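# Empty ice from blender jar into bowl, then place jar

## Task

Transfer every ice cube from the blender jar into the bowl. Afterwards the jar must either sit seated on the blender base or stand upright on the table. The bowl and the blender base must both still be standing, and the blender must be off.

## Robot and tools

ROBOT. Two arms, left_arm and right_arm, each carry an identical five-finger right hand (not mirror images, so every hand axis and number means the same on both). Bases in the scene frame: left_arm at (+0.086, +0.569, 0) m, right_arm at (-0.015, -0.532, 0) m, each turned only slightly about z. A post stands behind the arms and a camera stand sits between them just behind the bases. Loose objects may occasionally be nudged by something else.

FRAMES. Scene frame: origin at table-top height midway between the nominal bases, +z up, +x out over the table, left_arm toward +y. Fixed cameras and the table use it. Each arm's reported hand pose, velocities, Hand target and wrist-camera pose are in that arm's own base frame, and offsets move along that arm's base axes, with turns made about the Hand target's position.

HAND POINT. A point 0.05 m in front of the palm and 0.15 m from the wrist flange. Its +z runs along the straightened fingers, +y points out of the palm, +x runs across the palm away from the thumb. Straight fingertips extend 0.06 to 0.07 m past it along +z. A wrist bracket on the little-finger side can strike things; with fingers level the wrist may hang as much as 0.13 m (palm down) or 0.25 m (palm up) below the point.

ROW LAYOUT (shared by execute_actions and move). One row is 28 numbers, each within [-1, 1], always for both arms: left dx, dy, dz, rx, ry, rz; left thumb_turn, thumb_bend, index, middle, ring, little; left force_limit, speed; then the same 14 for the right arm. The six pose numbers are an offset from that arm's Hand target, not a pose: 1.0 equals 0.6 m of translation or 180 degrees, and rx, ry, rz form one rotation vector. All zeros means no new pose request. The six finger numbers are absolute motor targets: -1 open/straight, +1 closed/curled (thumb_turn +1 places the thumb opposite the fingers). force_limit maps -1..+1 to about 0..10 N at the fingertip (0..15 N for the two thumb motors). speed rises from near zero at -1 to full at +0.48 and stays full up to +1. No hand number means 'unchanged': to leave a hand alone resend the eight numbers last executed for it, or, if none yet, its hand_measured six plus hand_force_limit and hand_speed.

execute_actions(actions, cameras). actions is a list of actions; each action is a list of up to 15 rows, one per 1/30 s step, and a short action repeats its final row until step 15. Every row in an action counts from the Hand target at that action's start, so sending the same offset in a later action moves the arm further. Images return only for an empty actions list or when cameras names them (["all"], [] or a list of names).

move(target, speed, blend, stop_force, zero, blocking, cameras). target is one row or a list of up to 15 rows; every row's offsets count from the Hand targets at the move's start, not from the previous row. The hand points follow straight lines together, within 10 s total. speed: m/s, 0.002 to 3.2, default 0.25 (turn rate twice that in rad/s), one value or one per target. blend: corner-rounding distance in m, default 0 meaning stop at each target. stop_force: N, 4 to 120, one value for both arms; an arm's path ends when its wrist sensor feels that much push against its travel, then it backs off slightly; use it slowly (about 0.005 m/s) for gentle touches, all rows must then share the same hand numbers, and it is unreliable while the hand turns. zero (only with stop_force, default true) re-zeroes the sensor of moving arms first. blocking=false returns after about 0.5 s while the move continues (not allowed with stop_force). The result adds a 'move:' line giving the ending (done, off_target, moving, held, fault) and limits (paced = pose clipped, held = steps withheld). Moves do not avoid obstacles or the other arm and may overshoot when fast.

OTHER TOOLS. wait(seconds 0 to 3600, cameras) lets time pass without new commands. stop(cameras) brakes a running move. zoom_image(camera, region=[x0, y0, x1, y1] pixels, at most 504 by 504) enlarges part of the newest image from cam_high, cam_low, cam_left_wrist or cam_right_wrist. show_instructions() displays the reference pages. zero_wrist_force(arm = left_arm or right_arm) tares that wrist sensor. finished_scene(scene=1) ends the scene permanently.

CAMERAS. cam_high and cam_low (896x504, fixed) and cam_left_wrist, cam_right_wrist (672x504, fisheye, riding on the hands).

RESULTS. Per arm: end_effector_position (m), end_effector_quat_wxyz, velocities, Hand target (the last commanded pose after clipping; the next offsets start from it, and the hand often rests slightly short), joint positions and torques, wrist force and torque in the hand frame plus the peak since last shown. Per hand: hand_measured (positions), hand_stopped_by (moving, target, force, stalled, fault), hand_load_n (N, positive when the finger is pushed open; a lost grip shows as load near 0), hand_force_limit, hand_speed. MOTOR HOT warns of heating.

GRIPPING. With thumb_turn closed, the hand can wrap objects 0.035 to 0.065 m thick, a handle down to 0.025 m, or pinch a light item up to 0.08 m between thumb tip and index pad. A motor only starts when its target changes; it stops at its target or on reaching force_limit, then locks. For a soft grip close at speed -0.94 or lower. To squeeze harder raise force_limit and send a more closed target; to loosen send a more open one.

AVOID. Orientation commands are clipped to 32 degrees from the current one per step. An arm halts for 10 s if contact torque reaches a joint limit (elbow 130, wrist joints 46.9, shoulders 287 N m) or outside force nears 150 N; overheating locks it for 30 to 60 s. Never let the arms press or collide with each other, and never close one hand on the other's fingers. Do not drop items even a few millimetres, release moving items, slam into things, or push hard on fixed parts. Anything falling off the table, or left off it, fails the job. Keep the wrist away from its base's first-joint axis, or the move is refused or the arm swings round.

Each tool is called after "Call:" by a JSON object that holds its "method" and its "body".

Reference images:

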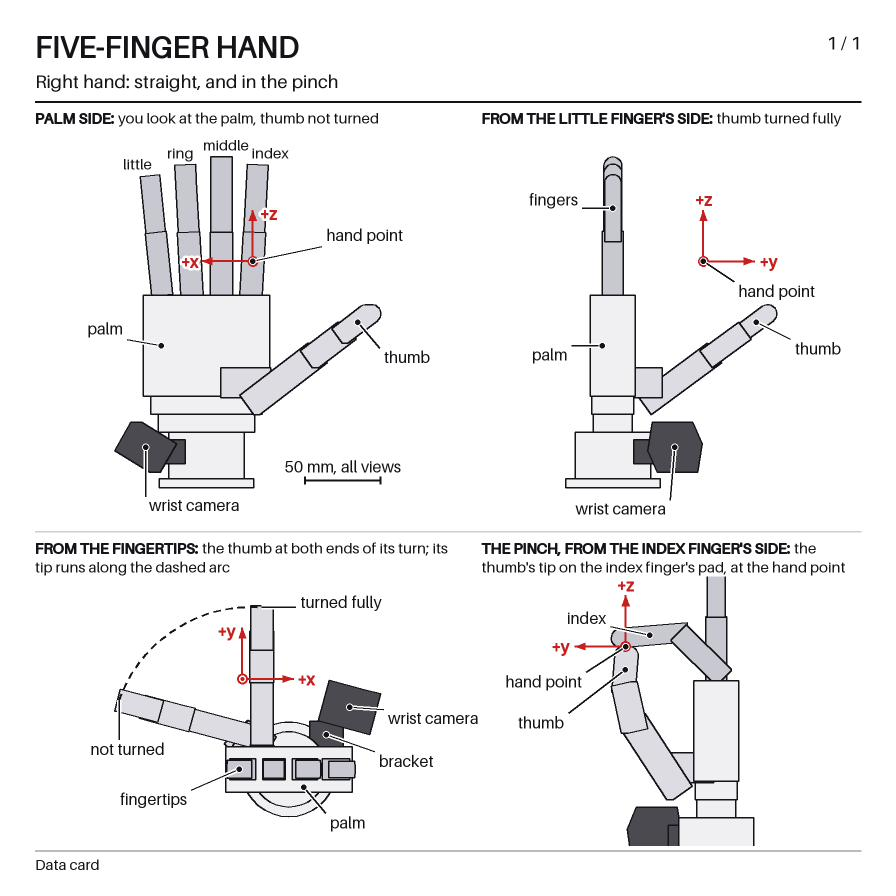

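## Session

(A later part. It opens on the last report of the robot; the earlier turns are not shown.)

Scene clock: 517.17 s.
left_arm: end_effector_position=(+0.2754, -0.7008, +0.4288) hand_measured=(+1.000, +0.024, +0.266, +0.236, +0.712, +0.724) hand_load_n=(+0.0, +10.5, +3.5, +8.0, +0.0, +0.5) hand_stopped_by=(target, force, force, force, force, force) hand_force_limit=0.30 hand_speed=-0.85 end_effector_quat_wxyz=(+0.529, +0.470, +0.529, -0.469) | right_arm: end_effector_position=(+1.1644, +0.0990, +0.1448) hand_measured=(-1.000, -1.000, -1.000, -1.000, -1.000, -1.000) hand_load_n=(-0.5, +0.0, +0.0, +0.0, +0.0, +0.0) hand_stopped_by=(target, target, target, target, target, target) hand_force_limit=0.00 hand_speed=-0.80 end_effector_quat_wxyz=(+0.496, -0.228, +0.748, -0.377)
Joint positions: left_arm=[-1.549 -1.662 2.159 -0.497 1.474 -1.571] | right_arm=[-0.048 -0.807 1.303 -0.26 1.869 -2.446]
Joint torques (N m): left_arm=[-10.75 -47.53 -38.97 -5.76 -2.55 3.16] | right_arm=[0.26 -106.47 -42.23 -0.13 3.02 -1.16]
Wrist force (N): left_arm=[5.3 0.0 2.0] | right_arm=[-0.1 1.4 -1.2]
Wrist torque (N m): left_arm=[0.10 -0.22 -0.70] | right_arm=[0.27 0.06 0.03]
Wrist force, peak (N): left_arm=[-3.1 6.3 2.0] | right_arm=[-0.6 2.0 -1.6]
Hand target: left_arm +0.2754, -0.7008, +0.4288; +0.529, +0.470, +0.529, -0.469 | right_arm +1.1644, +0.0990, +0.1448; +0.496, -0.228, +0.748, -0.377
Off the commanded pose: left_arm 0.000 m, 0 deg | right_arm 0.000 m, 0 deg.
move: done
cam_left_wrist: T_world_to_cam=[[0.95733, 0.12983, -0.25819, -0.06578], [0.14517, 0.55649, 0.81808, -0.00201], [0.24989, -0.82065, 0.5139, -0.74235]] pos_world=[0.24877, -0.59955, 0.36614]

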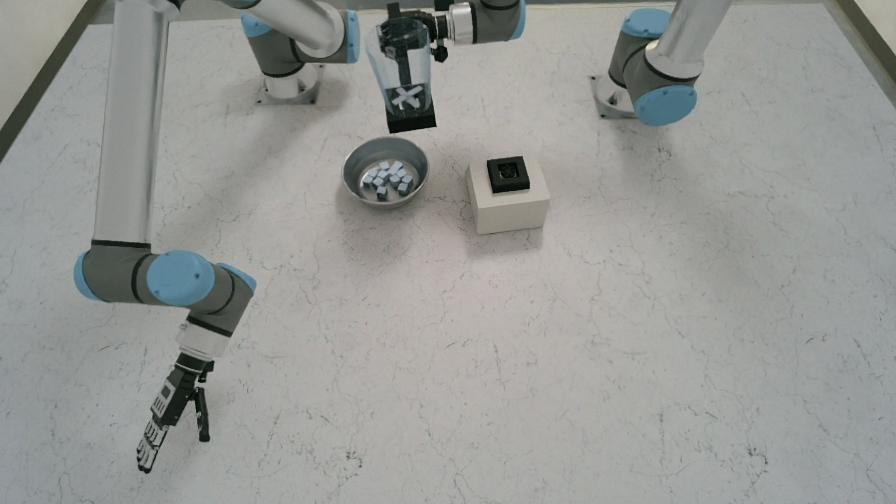

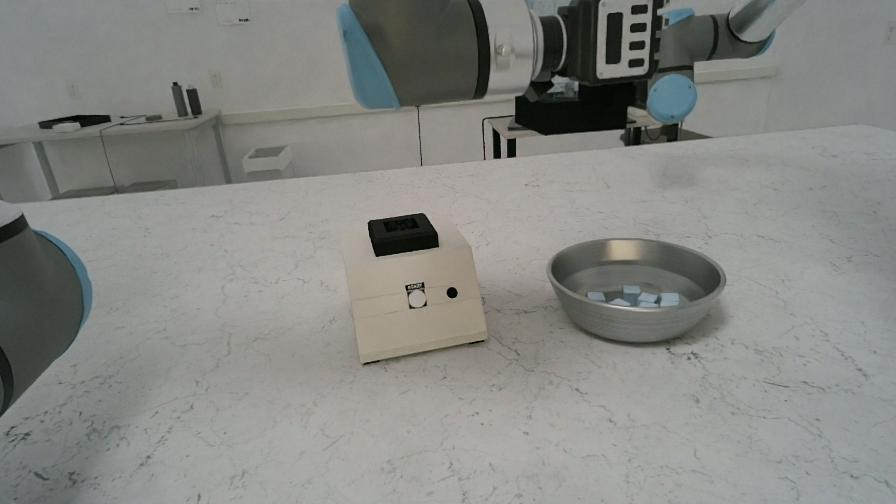

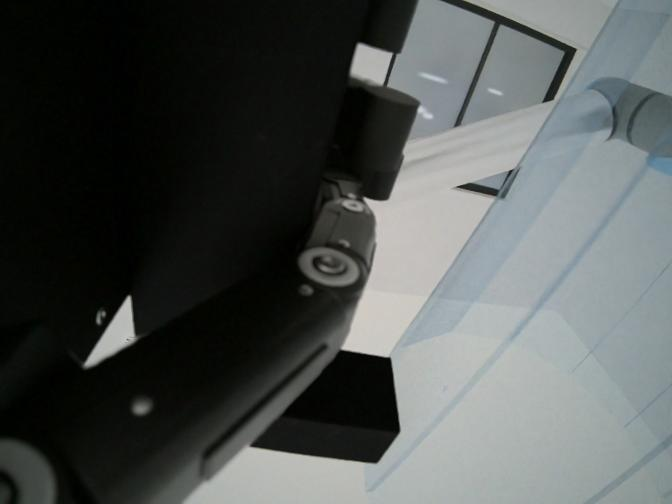

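Call:
{"method": "move", "body": {"target": [0,0,0,0,0,0,1,0.95,1,1,1,1,0.3,-0.85,0,0,0,0,0,0,-1,-1,-1,-1,-1,-1,0,-0.8], "cameras": ["cam_high","cam_low","cam_left_wrist"]}}

Call:
{"method": "zoom_image", "body": {"camera": "cam_low", "region": [480, 0, 720, 180]}}

Scene clock: 524.20 s.
left_arm: end_effector_position=(+0.2754, -0.7008, +0.4288) hand_measured=(+1.000, +0.024, +0.266, +0.236, +0.738, +0.764) hand_load_n=(+0.0, +10.0, +3.0, +8.0, +6.0, +7.0) hand_stopped_by=(target, force, force, force, force, force) hand_force_limit=0.30 hand_speed=-0.85 end_effector_quat_wxyz=(+0.529, +0.470, +0.529, -0.469) | right_arm: end_effector_position=(+1.1644, +0.0990, +0.1448) hand_measured=(-1.000, -1.000, -1.000, -1.000, -1.000, -1.000) hand_load_n=(-0.5, +0.0, +0.0, +0.0, +0.0, +0.0) hand_stopped_by=(target, target, target, target, target, target) hand_force_limit=0.00 hand_speed=-0.80 end_effector_quat_wxyz=(+0.496, -0.228, +0.748, -0.377)
Joint positions: left_arm=[-1.549 -1.662 2.159 -0.497 1.474 -1.571] | right_arm=[-0.048 -0.807 1.303 -0.26 1.869 -2.446]
Joint torques (N m): left_arm=[-11.38 -46.26 -40.74 -5.29 -2.13 3.01] | right_arm=[0.7 -106.66 -41.54 -0.41 2.88 -1.24]
Wrist force (N): left_arm=[6.0 -0.3 2.2] | right_arm=[-0.6 1.7 -1.4]
Wrist torque (N m): left_arm=[0.03 -0.35 -0.65] | right_arm=[0.33 0.13 0.01]
Wrist force, peak (N): left_arm=[5.9 -0.4 2.7] | right_arm=[-0.5 2.0 -1.5]
Hand target: left_arm +0.2754, -0.7008, +0.4288; +0.529, +0.470, +0.529, -0.469 | right_arm +1.1644, +0.0990, +0.1448; +0.496, -0.228, +0.748, -0.377
Off the commanded pose: left_arm 0.000 m, 0 deg | right_arm 0.000 m, 0 deg.
move: done
cam_left_wrist: T_world_to_cam=[[0.95739, 0.12985, -0.25795, -0.06587], [0.14494, 0.55651, 0.8181, -0.00194], [0.24979, -0.82063, 0.51398, -0.74234]] pos_world=[0.24877, -0.59955, 0.36614]

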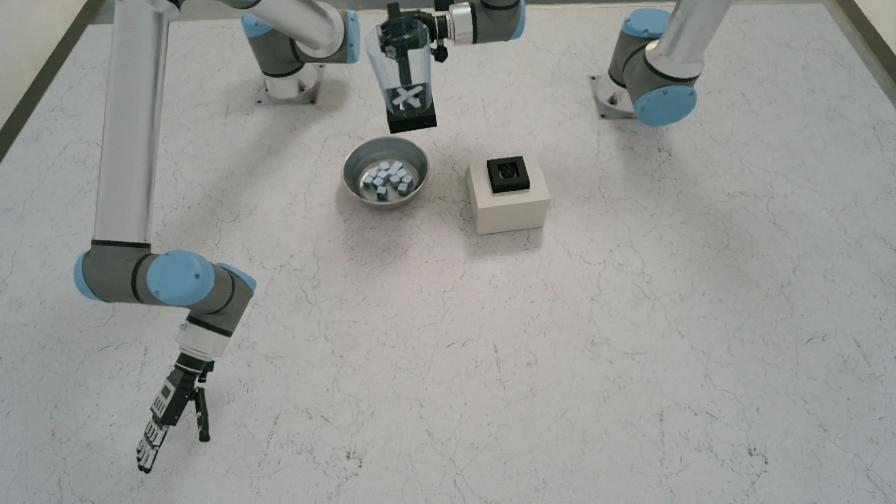

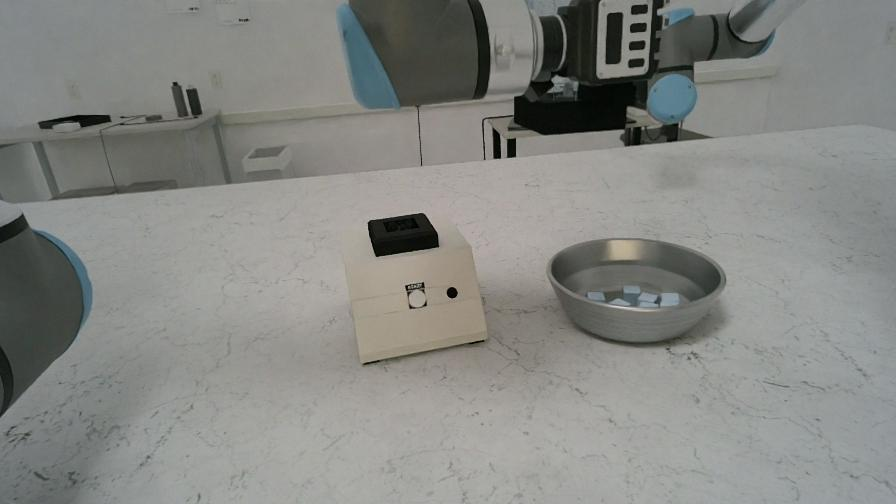

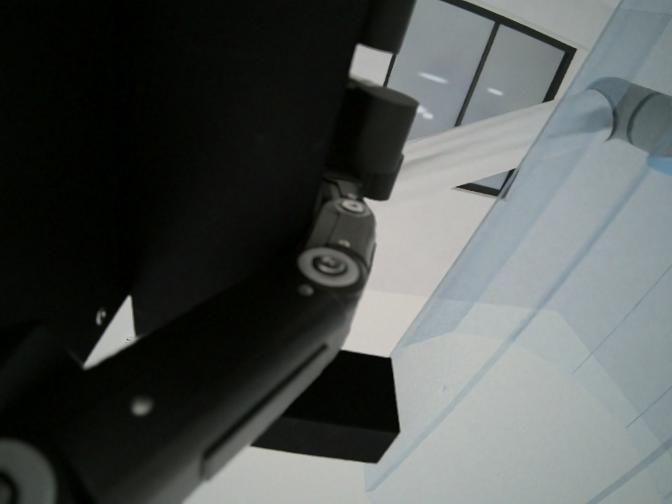

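Scaled by 2.100 from the camera's image (finer frame: 1280x720).

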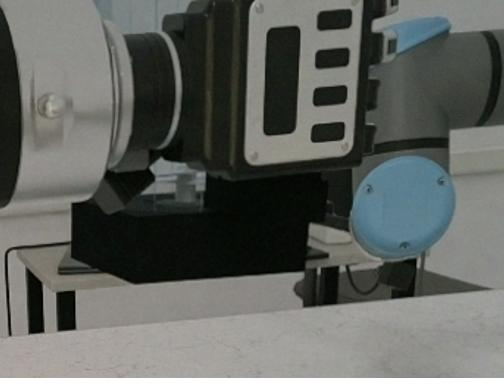

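Call:
{"method": "move", "body": {"target": [0.1065,0.39,0,0,0,0,1,0.95,1,1,1,1,0.3,-0.85,0,0,0,0,0,0,-1,-1,-1,-1,-1,-1,0,-0.8], "speed": 0.12, "cameras": ["cam_high","cam_low","cam_left_wrist"]}}

Call:
{"method": "zoom_image", "body": {"camera": "cam_low", "region": [300, 0, 520, 380]}}

Call:
{"method": "zoom_image", "body": {"camera": "cam_high", "region": [440, 30, 600, 250]}}

Scene clock: 531.13 s.
left_arm: end_effector_position=(+0.3392, -0.4669, +0.4288) hand_measured=(+1.000, +0.024, +0.266, +0.236, +0.738, +0.764) hand_load_n=(+0.0, +10.0, +3.0, +8.0, +6.0, +7.0) hand_stopped_by=(target, force, force, force, force, force) hand_force_limit=0.30 hand_speed=-0.85 end_effector_quat_wxyz=(+0.529, +0.470, +0.529, -0.469) | right_arm: end_effector_position=(+1.1644, +0.0990, +0.1448) hand_measured=(-1.000, -1.000, -1.000, -1.000, -1.000, -1.000) hand_load_n=(-0.5, +0.0, +0.0, +0.0, +0.0, +0.0) hand_stopped_by=(target, target, target, target, target, target) hand_force_limit=0.00 hand_speed=-0.80 end_effector_quat_wxyz=(+0.496, -0.228, +0.748, -0.377)
Joint positions: left_arm=[-1.267 -1.999 2.394 -0.395 1.755 -1.57] | right_arm=[-0.048 -0.807 1.303 -0.26 1.869 -2.446]
Joint torques (N m): left_arm=[14.25 -19.1 -40.68 -1.19 2.42 3.35] | right_arm=[0.14 -106.07 -41.48 -0.14 3.12 -1.42]
Wrist force (N): left_arm=[5.4 0.1 1.4] | right_arm=[-0.3 1.5 -1.0]
Wrist torque (N m): left_arm=[0.10 -0.26 -0.70] | right_arm=[0.27 0.06 0.03]
Wrist force, peak (N): left_arm=[6.2 -0.6 2.5] | right_arm=[-0.5 2.0 -1.5]
Hand target: left_arm +0.3393, -0.4668, +0.4288; +0.529, +0.470, +0.529, -0.469 | right_arm +1.1644, +0.0990, +0.1448; +0.496, -0.228, +0.748, -0.377
Off the commanded pose: left_arm 0.000 m, 0 deg | right_arm 0.000 m, 0 deg.
move: done
cam_left_wrist: T_world_to_cam=[[0.95739, 0.12985, -0.25795, -0.15744], [0.14494, 0.55651, 0.8181, -0.14143], [0.24979, -0.82063, 0.51398, -0.56627]] pos_world=[0.31267, -0.36555, 0.36614]

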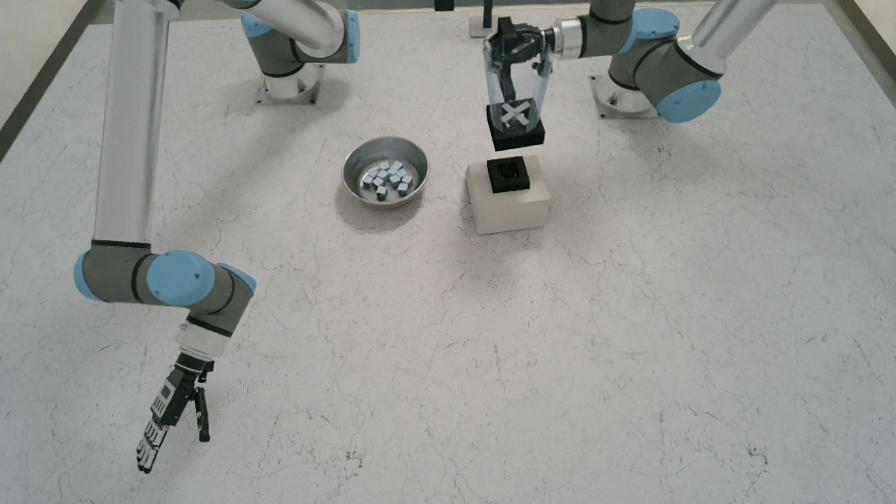

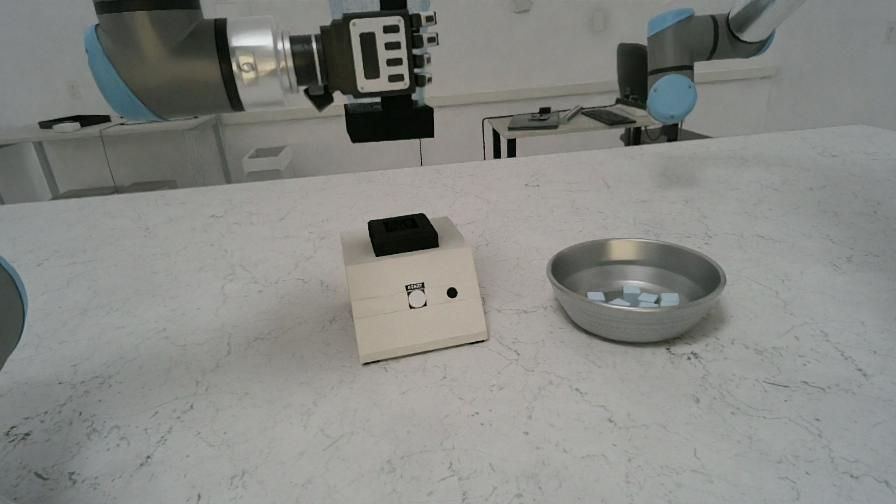

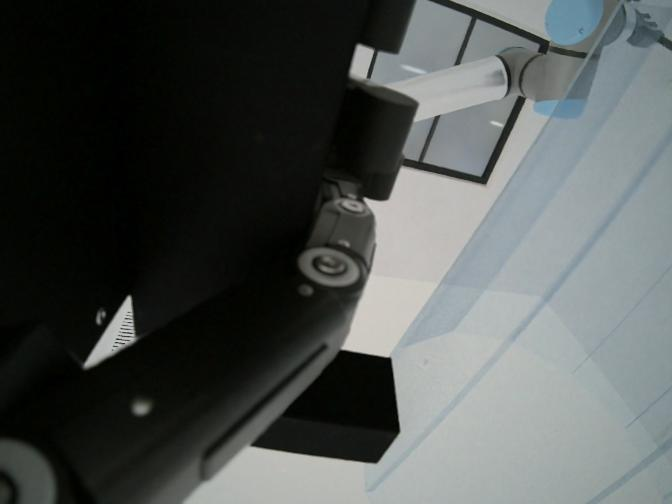

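Scaled by 1.326 from the camera's image (finer frame: 1280x720).

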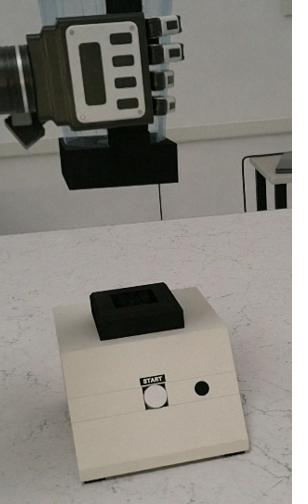

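Scaled by 2.291 from the camera's image (finer frame: 1280x720).

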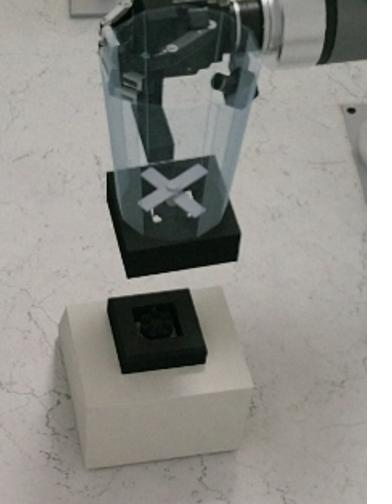

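Call:
{"method": "zoom_image", "body": {"camera": "cam_low", "region": [330, 70, 450, 160]}}

Call:
{"method": "zoom_image", "body": {"camera": "cam_high", "region": [470, 20, 570, 160]}}

Scaled by 4.200 from the camera's image (finer frame: 1280x720).

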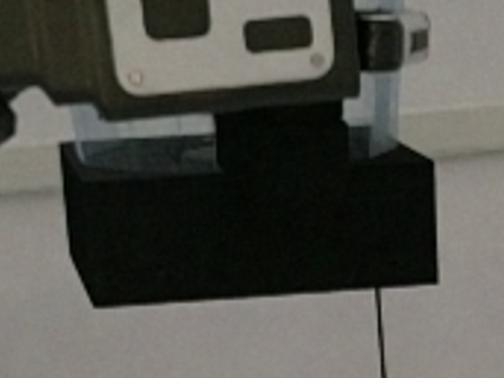

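Scaled by 3.600 from the camera's image (finer frame: 1280x720).

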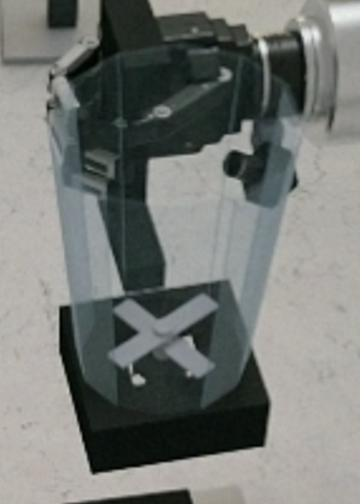

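Call:
{"method": "move", "body": {"target": [0,0.0067,0.005,-0.01655,-0.00197,0,1,0.95,1,1,1,1,0.3,-0.85,0,0,0,0,0,0,-1,-1,-1,-1,-1,-1,0,-0.8], "speed": 0.05, "cameras": ["cam_high","cam_low"]}}

Call:
{"method": "zoom_image", "body": {"camera": "cam_low", "region": [330, 70, 450, 160]}}

Call:
{"method": "zoom_image", "body": {"camera": "cam_high", "region": [460, 80, 560, 240]}}

Call:
{"method": "zoom_image", "body": {"camera": "cam_low", "region": [330, 190, 500, 370]}}

Scene clock: 554.03 s.
left_arm: end_effector_position=(+0.3393, -0.4628, +0.4318) hand_measured=(+1.000, +0.024, +0.266, +0.236, +0.738, +0.764) hand_load_n=(+0.0, +10.5, +3.0, +8.5, +6.0, +7.0) hand_stopped_by=(target, force, force, force, force, force) hand_force_limit=0.30 hand_speed=-0.85 end_effector_quat_wxyz=(+0.542, +0.457, +0.515, -0.481) | right_arm: end_effector_position=(+1.1644, +0.0990, +0.1448) hand_measured=(-1.000, -1.000, -1.000, -1.000, -1.000, -1.000) hand_load_n=(+0.0, +0.0, +0.0, +0.0, -0.5, +0.0) hand_stopped_by=(target, target, target, target, target, target) hand_force_limit=0.00 hand_speed=-0.80 end_effector_quat_wxyz=(+0.496, -0.228, +0.748, -0.377)
Joint positions: left_arm=[-1.264 -2.005 2.419 -0.466 1.758 -1.58] | right_arm=[-0.048 -0.807 1.303 -0.26 1.869 -2.446]
Joint torques (N m): left_arm=[14.84 -17.91 -39.57 -6.21 2.36 -2.05] | right_arm=[0.94 -105.8 -42.92 -0.21 2.97 -1.41]
Wrist force (N): left_arm=[5.8 -0.1 1.3] | right_arm=[-0.4 1.5 -1.1]
Wrist torque (N m): left_arm=[0.05 -0.29 -0.37] | right_arm=[0.29 0.09 0.02]
Wrist force, peak (N): left_arm=[6.0 0.3 1.7] | right_arm=[-0.3 2.3 -1.4]
Hand target: left_arm +0.3393, -0.4628, +0.4318; +0.542, +0.457, +0.515, -0.481 | right_arm +1.1644, +0.0990, +0.1448; +0.496, -0.228, +0.748, -0.377
Off the commanded pose: left_arm 0.000 m, 0 deg | right_arm 0.000 m, 0 deg.
move: done

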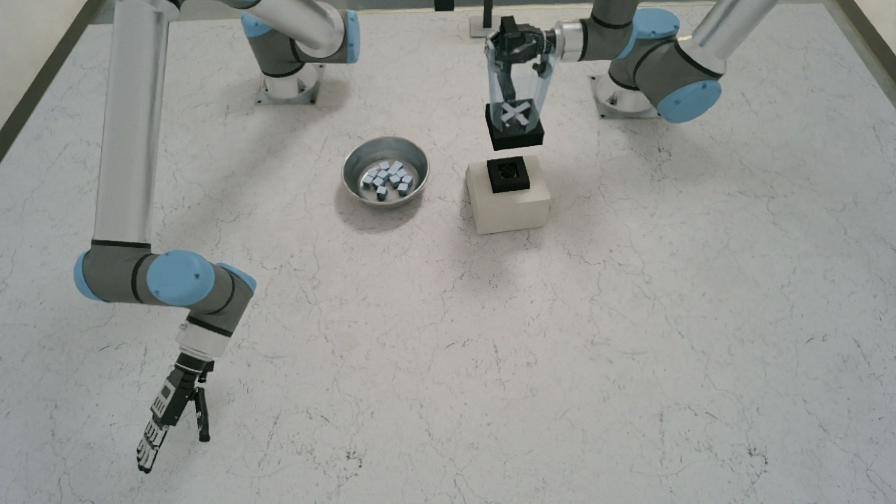

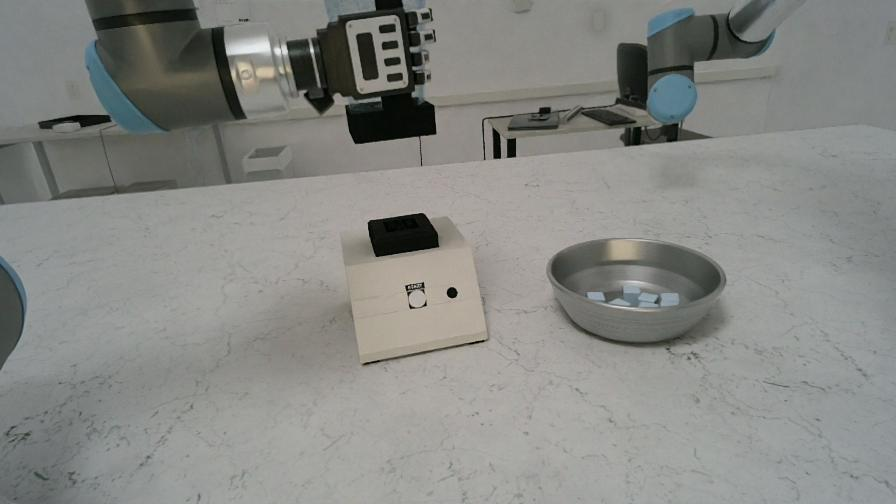

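Scaled by 4.200 from the camera's image (finer frame: 1280x720).

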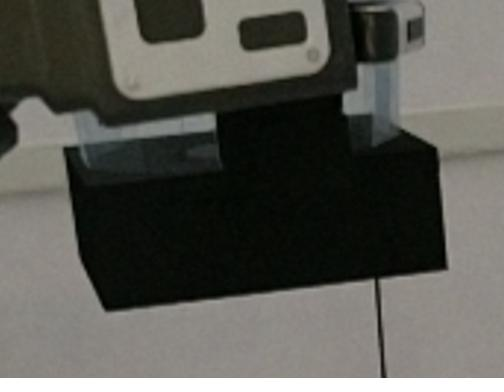

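Scaled by 3.150 from the camera's image (finer frame: 1280x720).

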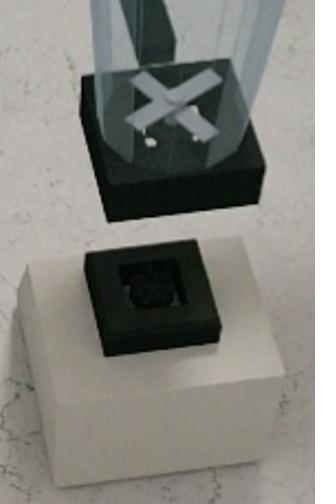

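Scaled by 2.800 from the camera's image (finer frame: 1280x720).

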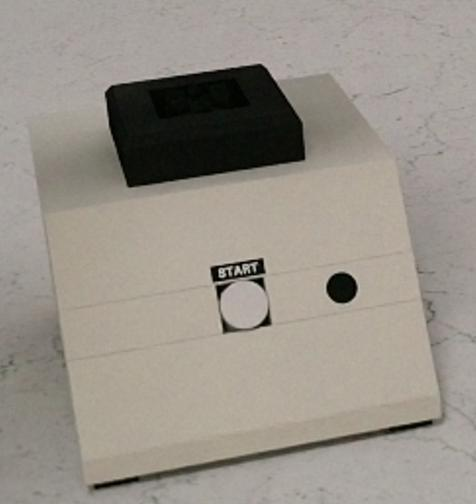

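Call:
{"method": "move", "body": {"target": [0,0,-0.203,0,0,0,1,0.95,1,1,1,1,0.3,-0.85,0,0,0,0,0,0,-1,-1,-1,-1,-1,-1,0,-0.8], "speed": 0.08, "cameras": ["cam_high","cam_low"]}}

Call:
{"method": "zoom_image", "body": {"camera": "cam_low", "region": [330, 90, 500, 280]}}

Call:
{"method": "zoom_image", "body": {"camera": "cam_high", "region": [460, 80, 560, 240]}}

Scene clock: 575.47 s.
left_arm: end_effector_position=(+0.3392, -0.4628, +0.3101) hand_measured=(+1.000, +0.024, +0.266, +0.236, +0.738, +0.764) hand_load_n=(+0.0, +10.5, +3.5, +8.0, +6.0, +7.0) hand_stopped_by=(target, force, force, force, force, force) hand_force_limit=0.30 hand_speed=-0.85 end_effector_quat_wxyz=(+0.542, +0.457, +0.515, -0.481) | right_arm: end_effector_position=(+1.1644, +0.0990, +0.1448) hand_measured=(-1.000, -1.000, -1.000, -1.000, -1.000, -1.000) hand_load_n=(-0.5, +0.0, +0.0, +0.0, +0.0, +0.0) hand_stopped_by=(target, target, target, target, target, target) hand_force_limit=0.00 hand_speed=-0.80 end_effector_quat_wxyz=(+0.496, -0.228, +0.748, -0.377)
Joint positions: left_arm=[-1.264 -1.824 2.572 -0.801 1.758 -1.58] | right_arm=[-0.048 -0.807 1.303 -0.26 1.869 -2.446]
Joint torques (N m): left_arm=[13.43 -0.55 -32.26 -7.17 2.13 0.96] | right_arm=[-0.39 -106.86 -42.58 -0.23 2.94 -1.24]
Wrist force (N): left_arm=[5.6 0.1 1.5] | right_arm=[-0.3 2.2 -1.4]
Wrist torque (N m): left_arm=[0.07 -0.21 -0.33] | right_arm=[0.40 0.10 0.04]
Wrist force, peak (N): left_arm=[7.0 0.2 1.6] | right_arm=[-0.4 2.3 -1.3]
Hand target: left_arm +0.3393, -0.4628, +0.3100; +0.542, +0.457, +0.515, -0.481 | right_arm +1.1644, +0.0990, +0.1448; +0.496, -0.228, +0.748, -0.377
Off the commanded pose: left_arm 0.000 m, 0 deg | right_arm 0.000 m, 0 deg.
move: done

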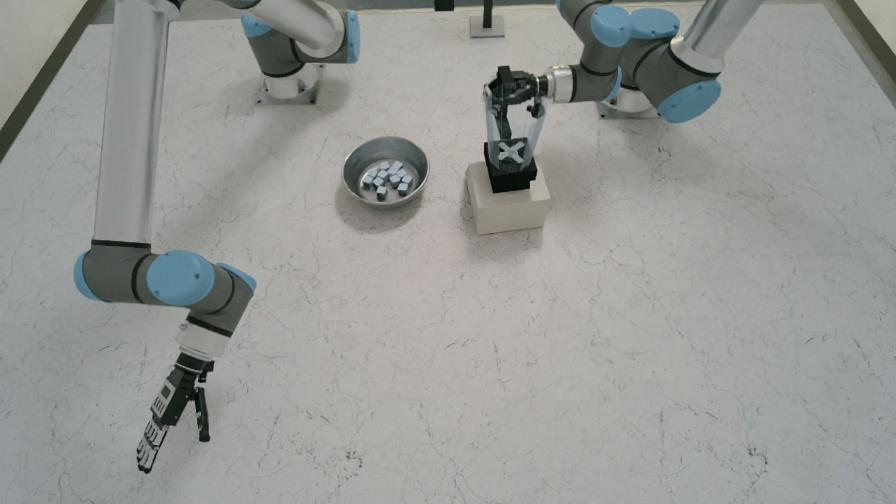

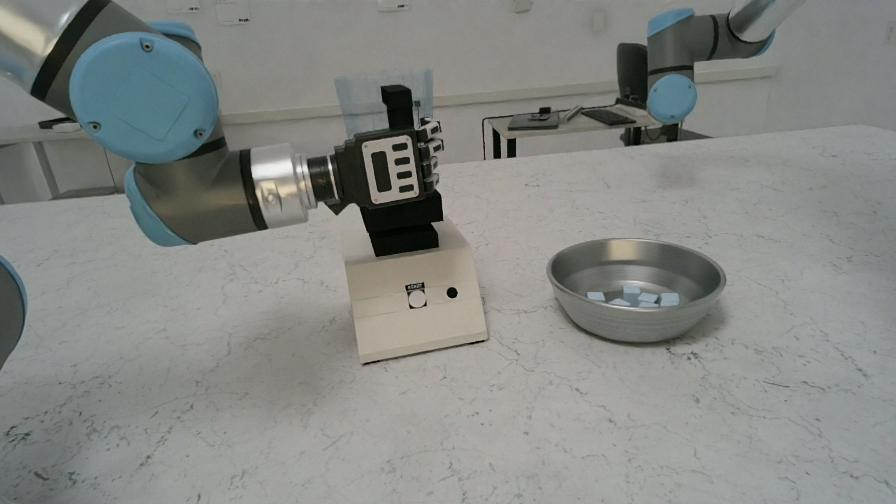

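Scaled by 2.653 from the camera's image (finer frame: 1280x720).

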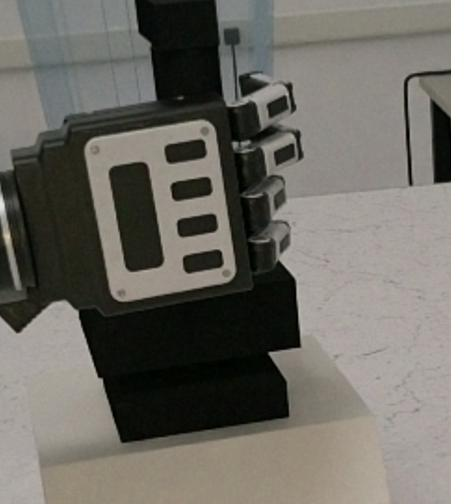

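Scaled by 3.150 from the camera's image (finer frame: 1280x720).

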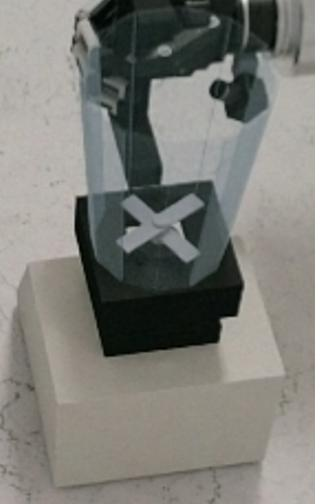

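Call:
{"method": "move", "body": {"target": [0,0,-0.0717,0,0,0,1,0.95,1,1,1,1,0.3,-0.85,0,0,0,0,0,0,-1,-1,-1,-1,-1,-1,0,-0.8], "speed": 0.012, "stop_force": 5, "cameras": ["cam_high","cam_low"]}}

Call:
{"method": "zoom_image", "body": {"camera": "cam_low", "region": [330, 90, 500, 280]}}

Call:
{"method": "zoom_image", "body": {"camera": "cam_high", "region": [460, 80, 560, 240]}}

Scene clock: 585.47 s.
left_arm: end_effector_position=(+0.3393, -0.4628, +0.2689) hand_measured=(+1.000, +0.024, +0.266, +0.236, +0.738, +0.764) hand_load_n=(+0.0, +10.0, +3.5, +8.5, +5.5, +6.0) hand_stopped_by=(target, force, force, force, force, force) hand_force_limit=0.30 hand_speed=-0.85 end_effector_quat_wxyz=(+0.542, +0.457, +0.515, -0.481) | right_arm: end_effector_position=(+1.1644, +0.0990, +0.1448) hand_measured=(-1.000, -1.000, -1.000, -1.000, -1.000, -1.000) hand_load_n=(-0.5, +0.0, +0.0, -0.5, +0.0, +0.0) hand_stopped_by=(target, target, target, target, target, target) hand_force_limit=0.00 hand_speed=-0.80 end_effector_quat_wxyz=(+0.496, -0.228, +0.748, -0.377)
Joint positions: left_arm=[-1.264 -1.73 2.614 -0.936 1.758 -1.58] | right_arm=[-0.048 -0.807 1.303 -0.26 1.869 -2.446]
Joint torques (N m): left_arm=[-5.34 -25.6 -42.3 -0.85 -0.57 -1.08] | right_arm=[0.57 -107.36 -42.3 -0.37 3.09 -1.21]
Wrist force (N): left_arm=[2.7 1.6 1.7] | right_arm=[-0.2 1.9 -1.1]
Wrist torque (N m): left_arm=[0.18 -0.14 0.29] | right_arm=[0.33 0.07 0.03]
Wrist force, peak (N): left_arm=[6.2 -0.1 1.9] | right_arm=[-0.3 2.2 -1.8]
Hand target: left_arm +0.3393, -0.4628, +0.2689; +0.542, +0.457, +0.515, -0.481 (not the last commanded pose) | right_arm +1.1644, +0.0990, +0.1448; +0.496, -0.228, +0.748, -0.377
Off the commanded pose: left_arm 0.002 m, 0 deg | right_arm 0.000 m, 0 deg.
move: contact (left_arm)

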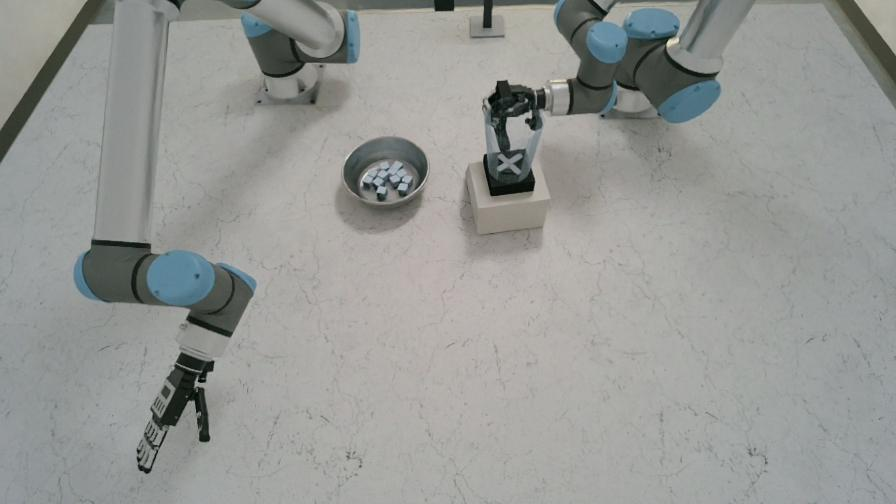

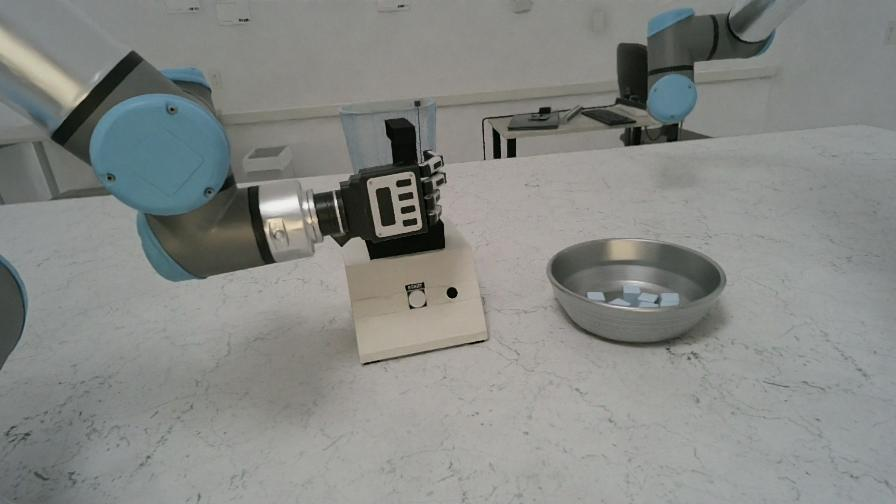

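Scaled by 2.653 from the camera's image (finer frame: 1280x720).

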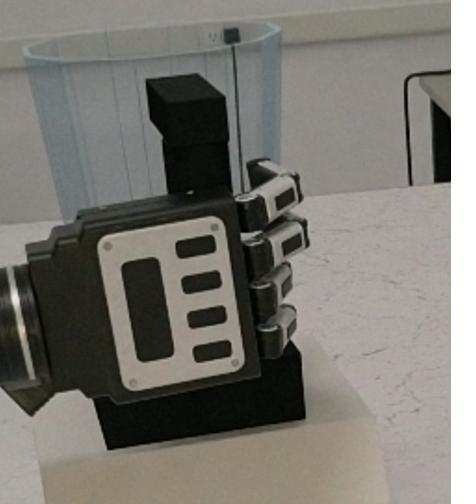

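Scaled by 3.150 from the camera's image (finer frame: 1280x720).

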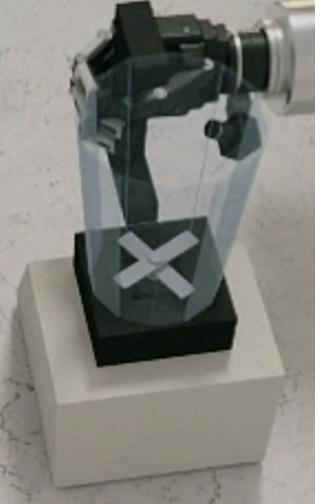

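Call:
{"method": "move", "body": {"target": [0,0,-0.0017,0,0,0,1,0.95,1,1,1,1,0.3,-0.85,0,0,0,0,0,0,-1,-1,-1,-1,-1,-1,0,-0.8], "speed": 0.005, "stop_force": 6}}

Scene clock: 590.50 s.
left_arm: end_effector_position=(+0.3393, -0.4628, +0.2684) hand_measured=(+1.000, +0.024, +0.266, +0.236, +0.738, +0.764) hand_load_n=(+0.0, +10.0, +3.5, +8.5, +5.0, +5.5) hand_stopped_by=(target, force, force, force, force, force) hand_force_limit=0.30 hand_speed=-0.85 end_effector_quat_wxyz=(+0.543, +0.457, +0.515, -0.481) | right_arm: end_effector_position=(+1.1644, +0.0990, +0.1448) hand_measured=(-1.000, -1.000, -1.000, -1.000, -1.000, -1.000) hand_load_n=(+0.0, +0.0, +0.0, +0.0, +0.0, +0.0) hand_stopped_by=(target, target, target, target, target, target) hand_force_limit=0.00 hand_speed=-0.80 end_effector_quat_wxyz=(+0.496, -0.228, +0.748, -0.377)
Joint positions: left_arm=[-1.264 -1.729 2.614 -0.938 1.758 -1.58] | right_arm=[-0.048 -0.807 1.303 -0.26 1.869 -2.446]
Joint torques (N m): left_arm=[-4.22 -20.83 -34.15 2.2 -0.44 -1.07] | right_arm=[1.93 -106.65 -42.28 -0.28 3.23 -0.99]
Wrist force (N): left_arm=[-8.7 -4.4 1.7] | right_arm=[-0.4 1.3 -1.0]
Wrist torque (N m): left_arm=[-0.07 0.28 0.11] | right_arm=[0.25 0.09 0.01]
Wrist force, peak (N): left_arm=[-10.0 -5.0 1.4] | right_arm=[-0.7 2.2 -1.4]
Hand target: left_arm +0.3393, -0.4629, +0.2685; +0.543, +0.457, +0.515, -0.481 (not the last commanded pose) | right_arm +1.1644, +0.0990, +0.1448; +0.496, -0.228, +0.748, -0.377
Off the commanded pose: left_arm 0.001 m, 0 deg | right_arm 0.000 m, 0 deg.
move: contact (left_arm)

Call:
{"method": "move", "body": {"target": [0,0,0.0008,0,0,0,1,0.95,1,1,1,1,0.3,-0.85,0,0,0,0,0,0,-1,-1,-1,-1,-1,-1,0,-0.8], "speed": 0.005}}

Call:
{"method": "move", "body": {"target": [0,0,0,0,0,0,1,-0.15,-0.3,-0.3,0.4,0.4,0.3,-0.85,0,0,0,0,0,0,-1,-1,-1,-1,-1,-1,0,-0.8], "cameras": ["cam_left_wrist","cam_low"]}}

Scene clock: 603.13 s.
left_arm: end_effector_position=(+0.3393, -0.4629, +0.2689) hand_measured=(+1.000, +0.024, +0.266, +0.236, +0.738, +0.764) hand_load_n=(+0.0, +10.0, +3.5, +8.5, +5.5, +6.0) hand_stopped_by=(target, force, force, force, force, force) hand_force_limit=0.30 hand_speed=-0.85 end_effector_quat_wxyz=(+0.543, +0.457, +0.515, -0.481) | right_arm: end_effector_position=(+1.1644, +0.0990, +0.1448) hand_measured=(-1.000, -1.000, -1.000, -1.000, -1.000, -1.000) hand_load_n=(-0.5, +0.0, +0.0, +0.0, +0.0, +0.0) hand_stopped_by=(target, target, target, target, target, target) hand_force_limit=0.00 hand_speed=-0.80 end_effector_quat_wxyz=(+0.496, -0.228, +0.748, -0.377)
Joint positions: left_arm=[-1.264 -1.73 2.613 -0.937 1.758 -1.58] | right_arm=[-0.048 -0.807 1.303 -0.26 1.869 -2.446]
Joint torques (N m): left_arm=[-3.2 -27.88 -42.59 -0.91 -0.39 -1.1] | right_arm=[0.48 -106.85 -42.43 -0.17 2.93 -1.25]
Wrist force (N): left_arm=[2.8 1.6 1.9] | right_arm=[-0.8 1.8 -1.6]
Wrist torque (N m): left_arm=[0.17 -0.11 0.22] | right_arm=[0.35 0.17 0.00]
Wrist force, peak (N): left_arm=[-8.4 -5.2 2.0] | right_arm=[-0.4 2.2 -1.6]
Hand target: left_arm +0.3393, -0.4629, +0.2690; +0.543, +0.457, +0.515, -0.481 | right_arm +1.1644, +0.0990, +0.1448; +0.496, -0.228, +0.748, -0.377
Off the commanded pose: left_arm 0.000 m, 0 deg | right_arm 0.000 m, 0 deg.
move: done

Scene clock: 604.77 s.
left_arm: end_effector_position=(+0.3393, -0.4629, +0.2690) hand_measured=(+1.000, -0.150, -0.300, -0.300, +0.400, +0.400) hand_load_n=(-0.5, +0.0, +0.0, +0.0, +0.0, +0.0) hand_stopped_by=(target, target, target, target, target, target) hand_force_limit=0.30 hand_speed=-0.85 end_effector_quat_wxyz=(+0.543, +0.457, +0.515, -0.481) | right_arm: end_effector_position=(+1.1644, +0.0990, +0.1448) hand_measured=(-1.000, -1.000, -1.000, -1.000, -1.000, -1.000) hand_load_n=(+0.0, +0.0, +0.0, +0.0, +0.0, +0.0) hand_stopped_by=(target, target, target, target, target, target) hand_force_limit=0.00 hand_speed=-0.80 end_effector_quat_wxyz=(+0.496, -0.228, +0.748, -0.377)
Joint positions: left_arm=[-1.264 -1.73 2.613 -0.937 1.758 -1.58] | right_arm=[-0.048 -0.807 1.303 -0.26 1.869 -2.446]
Joint torques (N m): left_arm=[-3.33 -19.98 -31.29 -2.29 -0.32 -1.08] | right_arm=[1.06 -105.69 -41.91 -0.28 3.03 -1.33]
Wrist force (N): left_arm=[0.2 -1.4 1.5] | right_arm=[-0.7 2.0 -1.4]
Wrist torque (N m): left_arm=[0.08 -0.10 0.02] | right_arm=[0.37 0.14 0.01]
Wrist force, peak (N): left_arm=[2.6 -0.7 1.3] | right_arm=[-0.6 2.3 -1.6]
Hand target: left_arm +0.3393, -0.4629, +0.2690; +0.543, +0.457, +0.515, -0.481 | right_arm +1.1644, +0.0990, +0.1448; +0.496, -0.228, +0.748, -0.377
Off the commanded pose: left_arm 0.000 m, 0 deg | right_arm 0.000 m, 0 deg.
move: done
cam_left_wrist: T_world_to_cam=[[0.95901, 0.11632, -0.25841, -0.20591], [0.13994, 0.59856, 0.78876, 0.0162], [0.24642, -0.79259, 0.55774, -0.4785]] pos_world=[0.31312, -0.365, 0.20089]
Images, in order (width x height): cam_low 896x504, cam_left_wrist 672x504.

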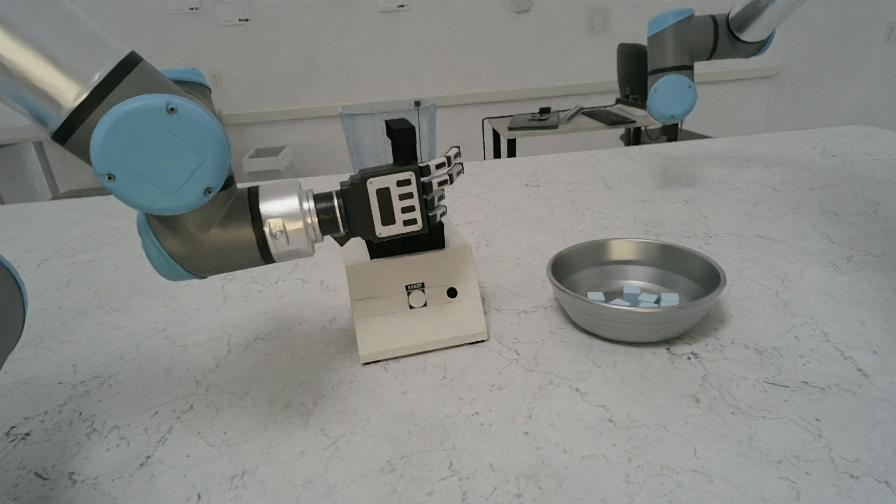

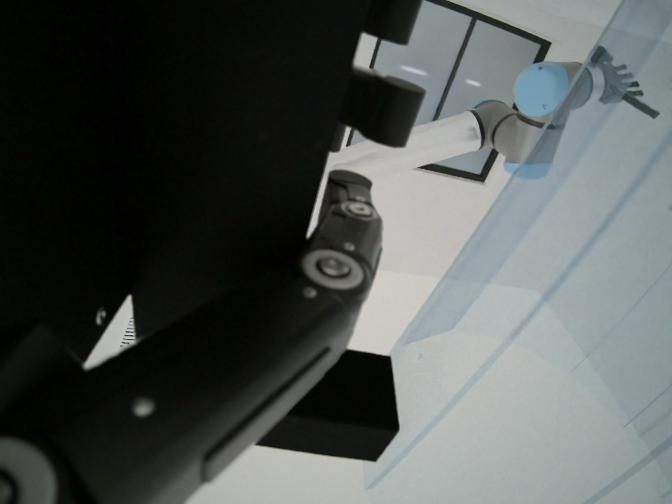

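Call:
{"method": "move", "body": {"target": [0,0,0,0,0,0,1,-0.15,-1,-1,-1,-1,0.3,-0.6,0,0,0,0,0,0,-1,-1,-1,-1,-1,-1,0,-0.8]}}

Call:
{"method": "move", "body": {"target": [-0.0042,-0.0005,0,0,0,0,1,-0.15,-1,-1,-1,-1,0.3,-0.6,0,0,0,0,0,0,-1,-1,-1,-1,-1,-1,0,-0.8], "speed": 0.01, "cameras": ["cam_left_wrist","cam_low"]}}

Scene clock: 611.77 s.
left_arm: end_effector_position=(+0.3393, -0.4629, +0.2690) hand_measured=(+1.000, -0.150, -1.000, -1.000, -1.000, -1.000) hand_load_n=(+0.0, +0.0, +0.0, +0.0, +0.0, +0.0) hand_stopped_by=(target, target, target, target, target, target) hand_force_limit=0.30 hand_speed=-0.60 end_effector_quat_wxyz=(+0.543, +0.457, +0.515, -0.481) | right_arm: end_effector_position=(+1.1644, +0.0990, +0.1448) hand_measured=(-1.000, -1.000, -1.000, -1.000, -1.000, -1.000) hand_load_n=(-0.5, +0.0, +0.0, +0.0, +0.0, +0.0) hand_stopped_by=(target, target, target, target, target, target) hand_force_limit=0.00 hand_speed=-0.80 end_effector_quat_wxyz=(+0.496, -0.228, +0.748, -0.377)
Joint positions: left_arm=[-1.264 -1.73 2.613 -0.937 1.758 -1.58] | right_arm=[-0.048 -0.807 1.303 -0.26 1.869 -2.446]
Joint torques (N m): left_arm=[-3.24 -7.37 -24.23 -4.68 -0.27 -1.07] | right_arm=[1.63 -106.78 -42.86 -0.22 2.97 -1.27]
Wrist force (N): left_arm=[-0.6 -1.4 2.1] | right_arm=[-0.4 1.7 -1.4]
Wrist torque (N m): left_arm=[0.03 0.02 -0.04] | right_arm=[0.32 0.09 0.02]
Wrist force, peak (N): left_arm=[-1.3 -2.1 1.7] | right_arm=[-0.4 2.2 -1.6]
Hand target: left_arm +0.3393, -0.4629, +0.2690; +0.543, +0.457, +0.515, -0.481 | right_arm +1.1644, +0.0990, +0.1448; +0.496, -0.228, +0.748, -0.377
Off the commanded pose: left_arm 0.000 m, 0 deg | right_arm 0.000 m, 0 deg.
move: done

Scene clock: 612.33 s.
left_arm: end_effector_position=(+0.3368, -0.4632, +0.2690) hand_measured=(+1.000, -0.150, -1.000, -1.000, -1.000, -1.000) hand_load_n=(+0.0, +0.0, +0.0, +0.0, +0.0, +0.0) hand_stopped_by=(target, target, target, target, target, target) hand_force_limit=0.30 hand_speed=-0.60 end_effector_quat_wxyz=(+0.543, +0.457, +0.515, -0.481) | right_arm: end_effector_position=(+1.1644, +0.0990, +0.1448) hand_measured=(-1.000, -1.000, -1.000, -1.000, -1.000, -1.000) hand_load_n=(-0.5, -0.5, +0.0, +0.0, -0.5, +0.0) hand_stopped_by=(target, target, target, target, target, target) hand_force_limit=0.00 hand_speed=-0.80 end_effector_quat_wxyz=(+0.496, -0.228, +0.748, -0.377)
Joint positions: left_arm=[-1.273 -1.734 2.616 -0.935 1.749 -1.58] | right_arm=[-0.048 -0.807 1.303 -0.26 1.869 -2.446]
Joint torques (N m): left_arm=[-13.83 -25.26 -22.62 0.24 -2.32 2.66] | right_arm=[0.74 -107.37 -42.52 -0.19 2.95 -1.22]
Wrist force (N): left_arm=[-0.7 -0.1 1.6] | right_arm=[-0.6 1.5 -1.8]
Wrist torque (N m): left_arm=[0.07 -0.06 -0.08] | right_arm=[0.33 0.14 0.01]
Wrist force, peak (N): left_arm=[-0.9 -1.3 2.3] | right_arm=[-0.6 2.5 -1.1]
Hand target: left_arm +0.3368, -0.4632, +0.2690; +0.543, +0.457, +0.515, -0.481 | right_arm +1.1644, +0.0990, +0.1448; +0.496, -0.228, +0.748, -0.377
Off the commanded pose: left_arm 0.000 m, 0 deg | right_arm 0.000 m, 0 deg.
move: done
cam_left_wrist: T_world_to_cam=[[0.95901, 0.11632, -0.25841, -0.20348], [0.13994, 0.59856, 0.78876, 0.01673], [0.24642, -0.79259, 0.55774, -0.47812]] pos_world=[0.31062, -0.3653, 0.20089]
Images, in order (width x height): cam_low 896x504, cam_left_wrist 672x504.

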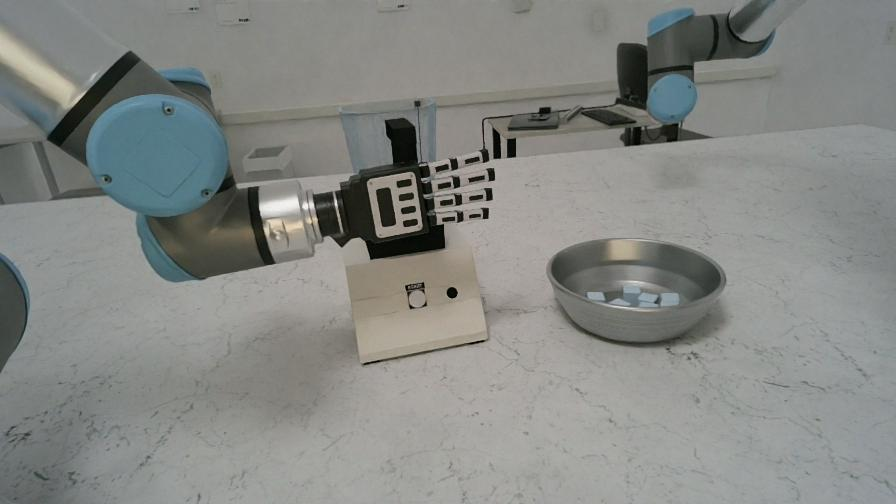

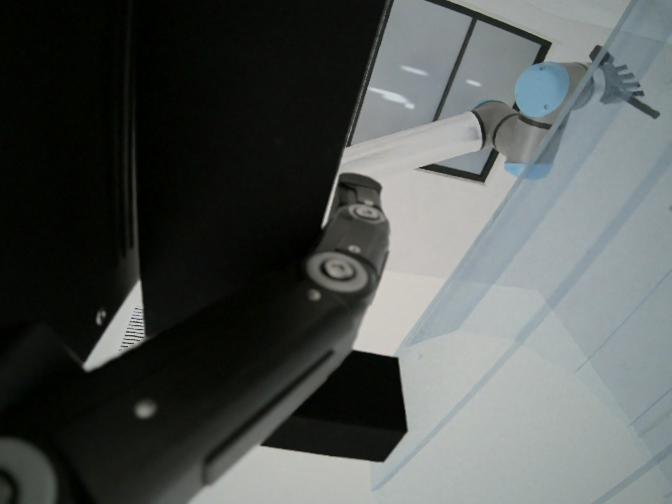

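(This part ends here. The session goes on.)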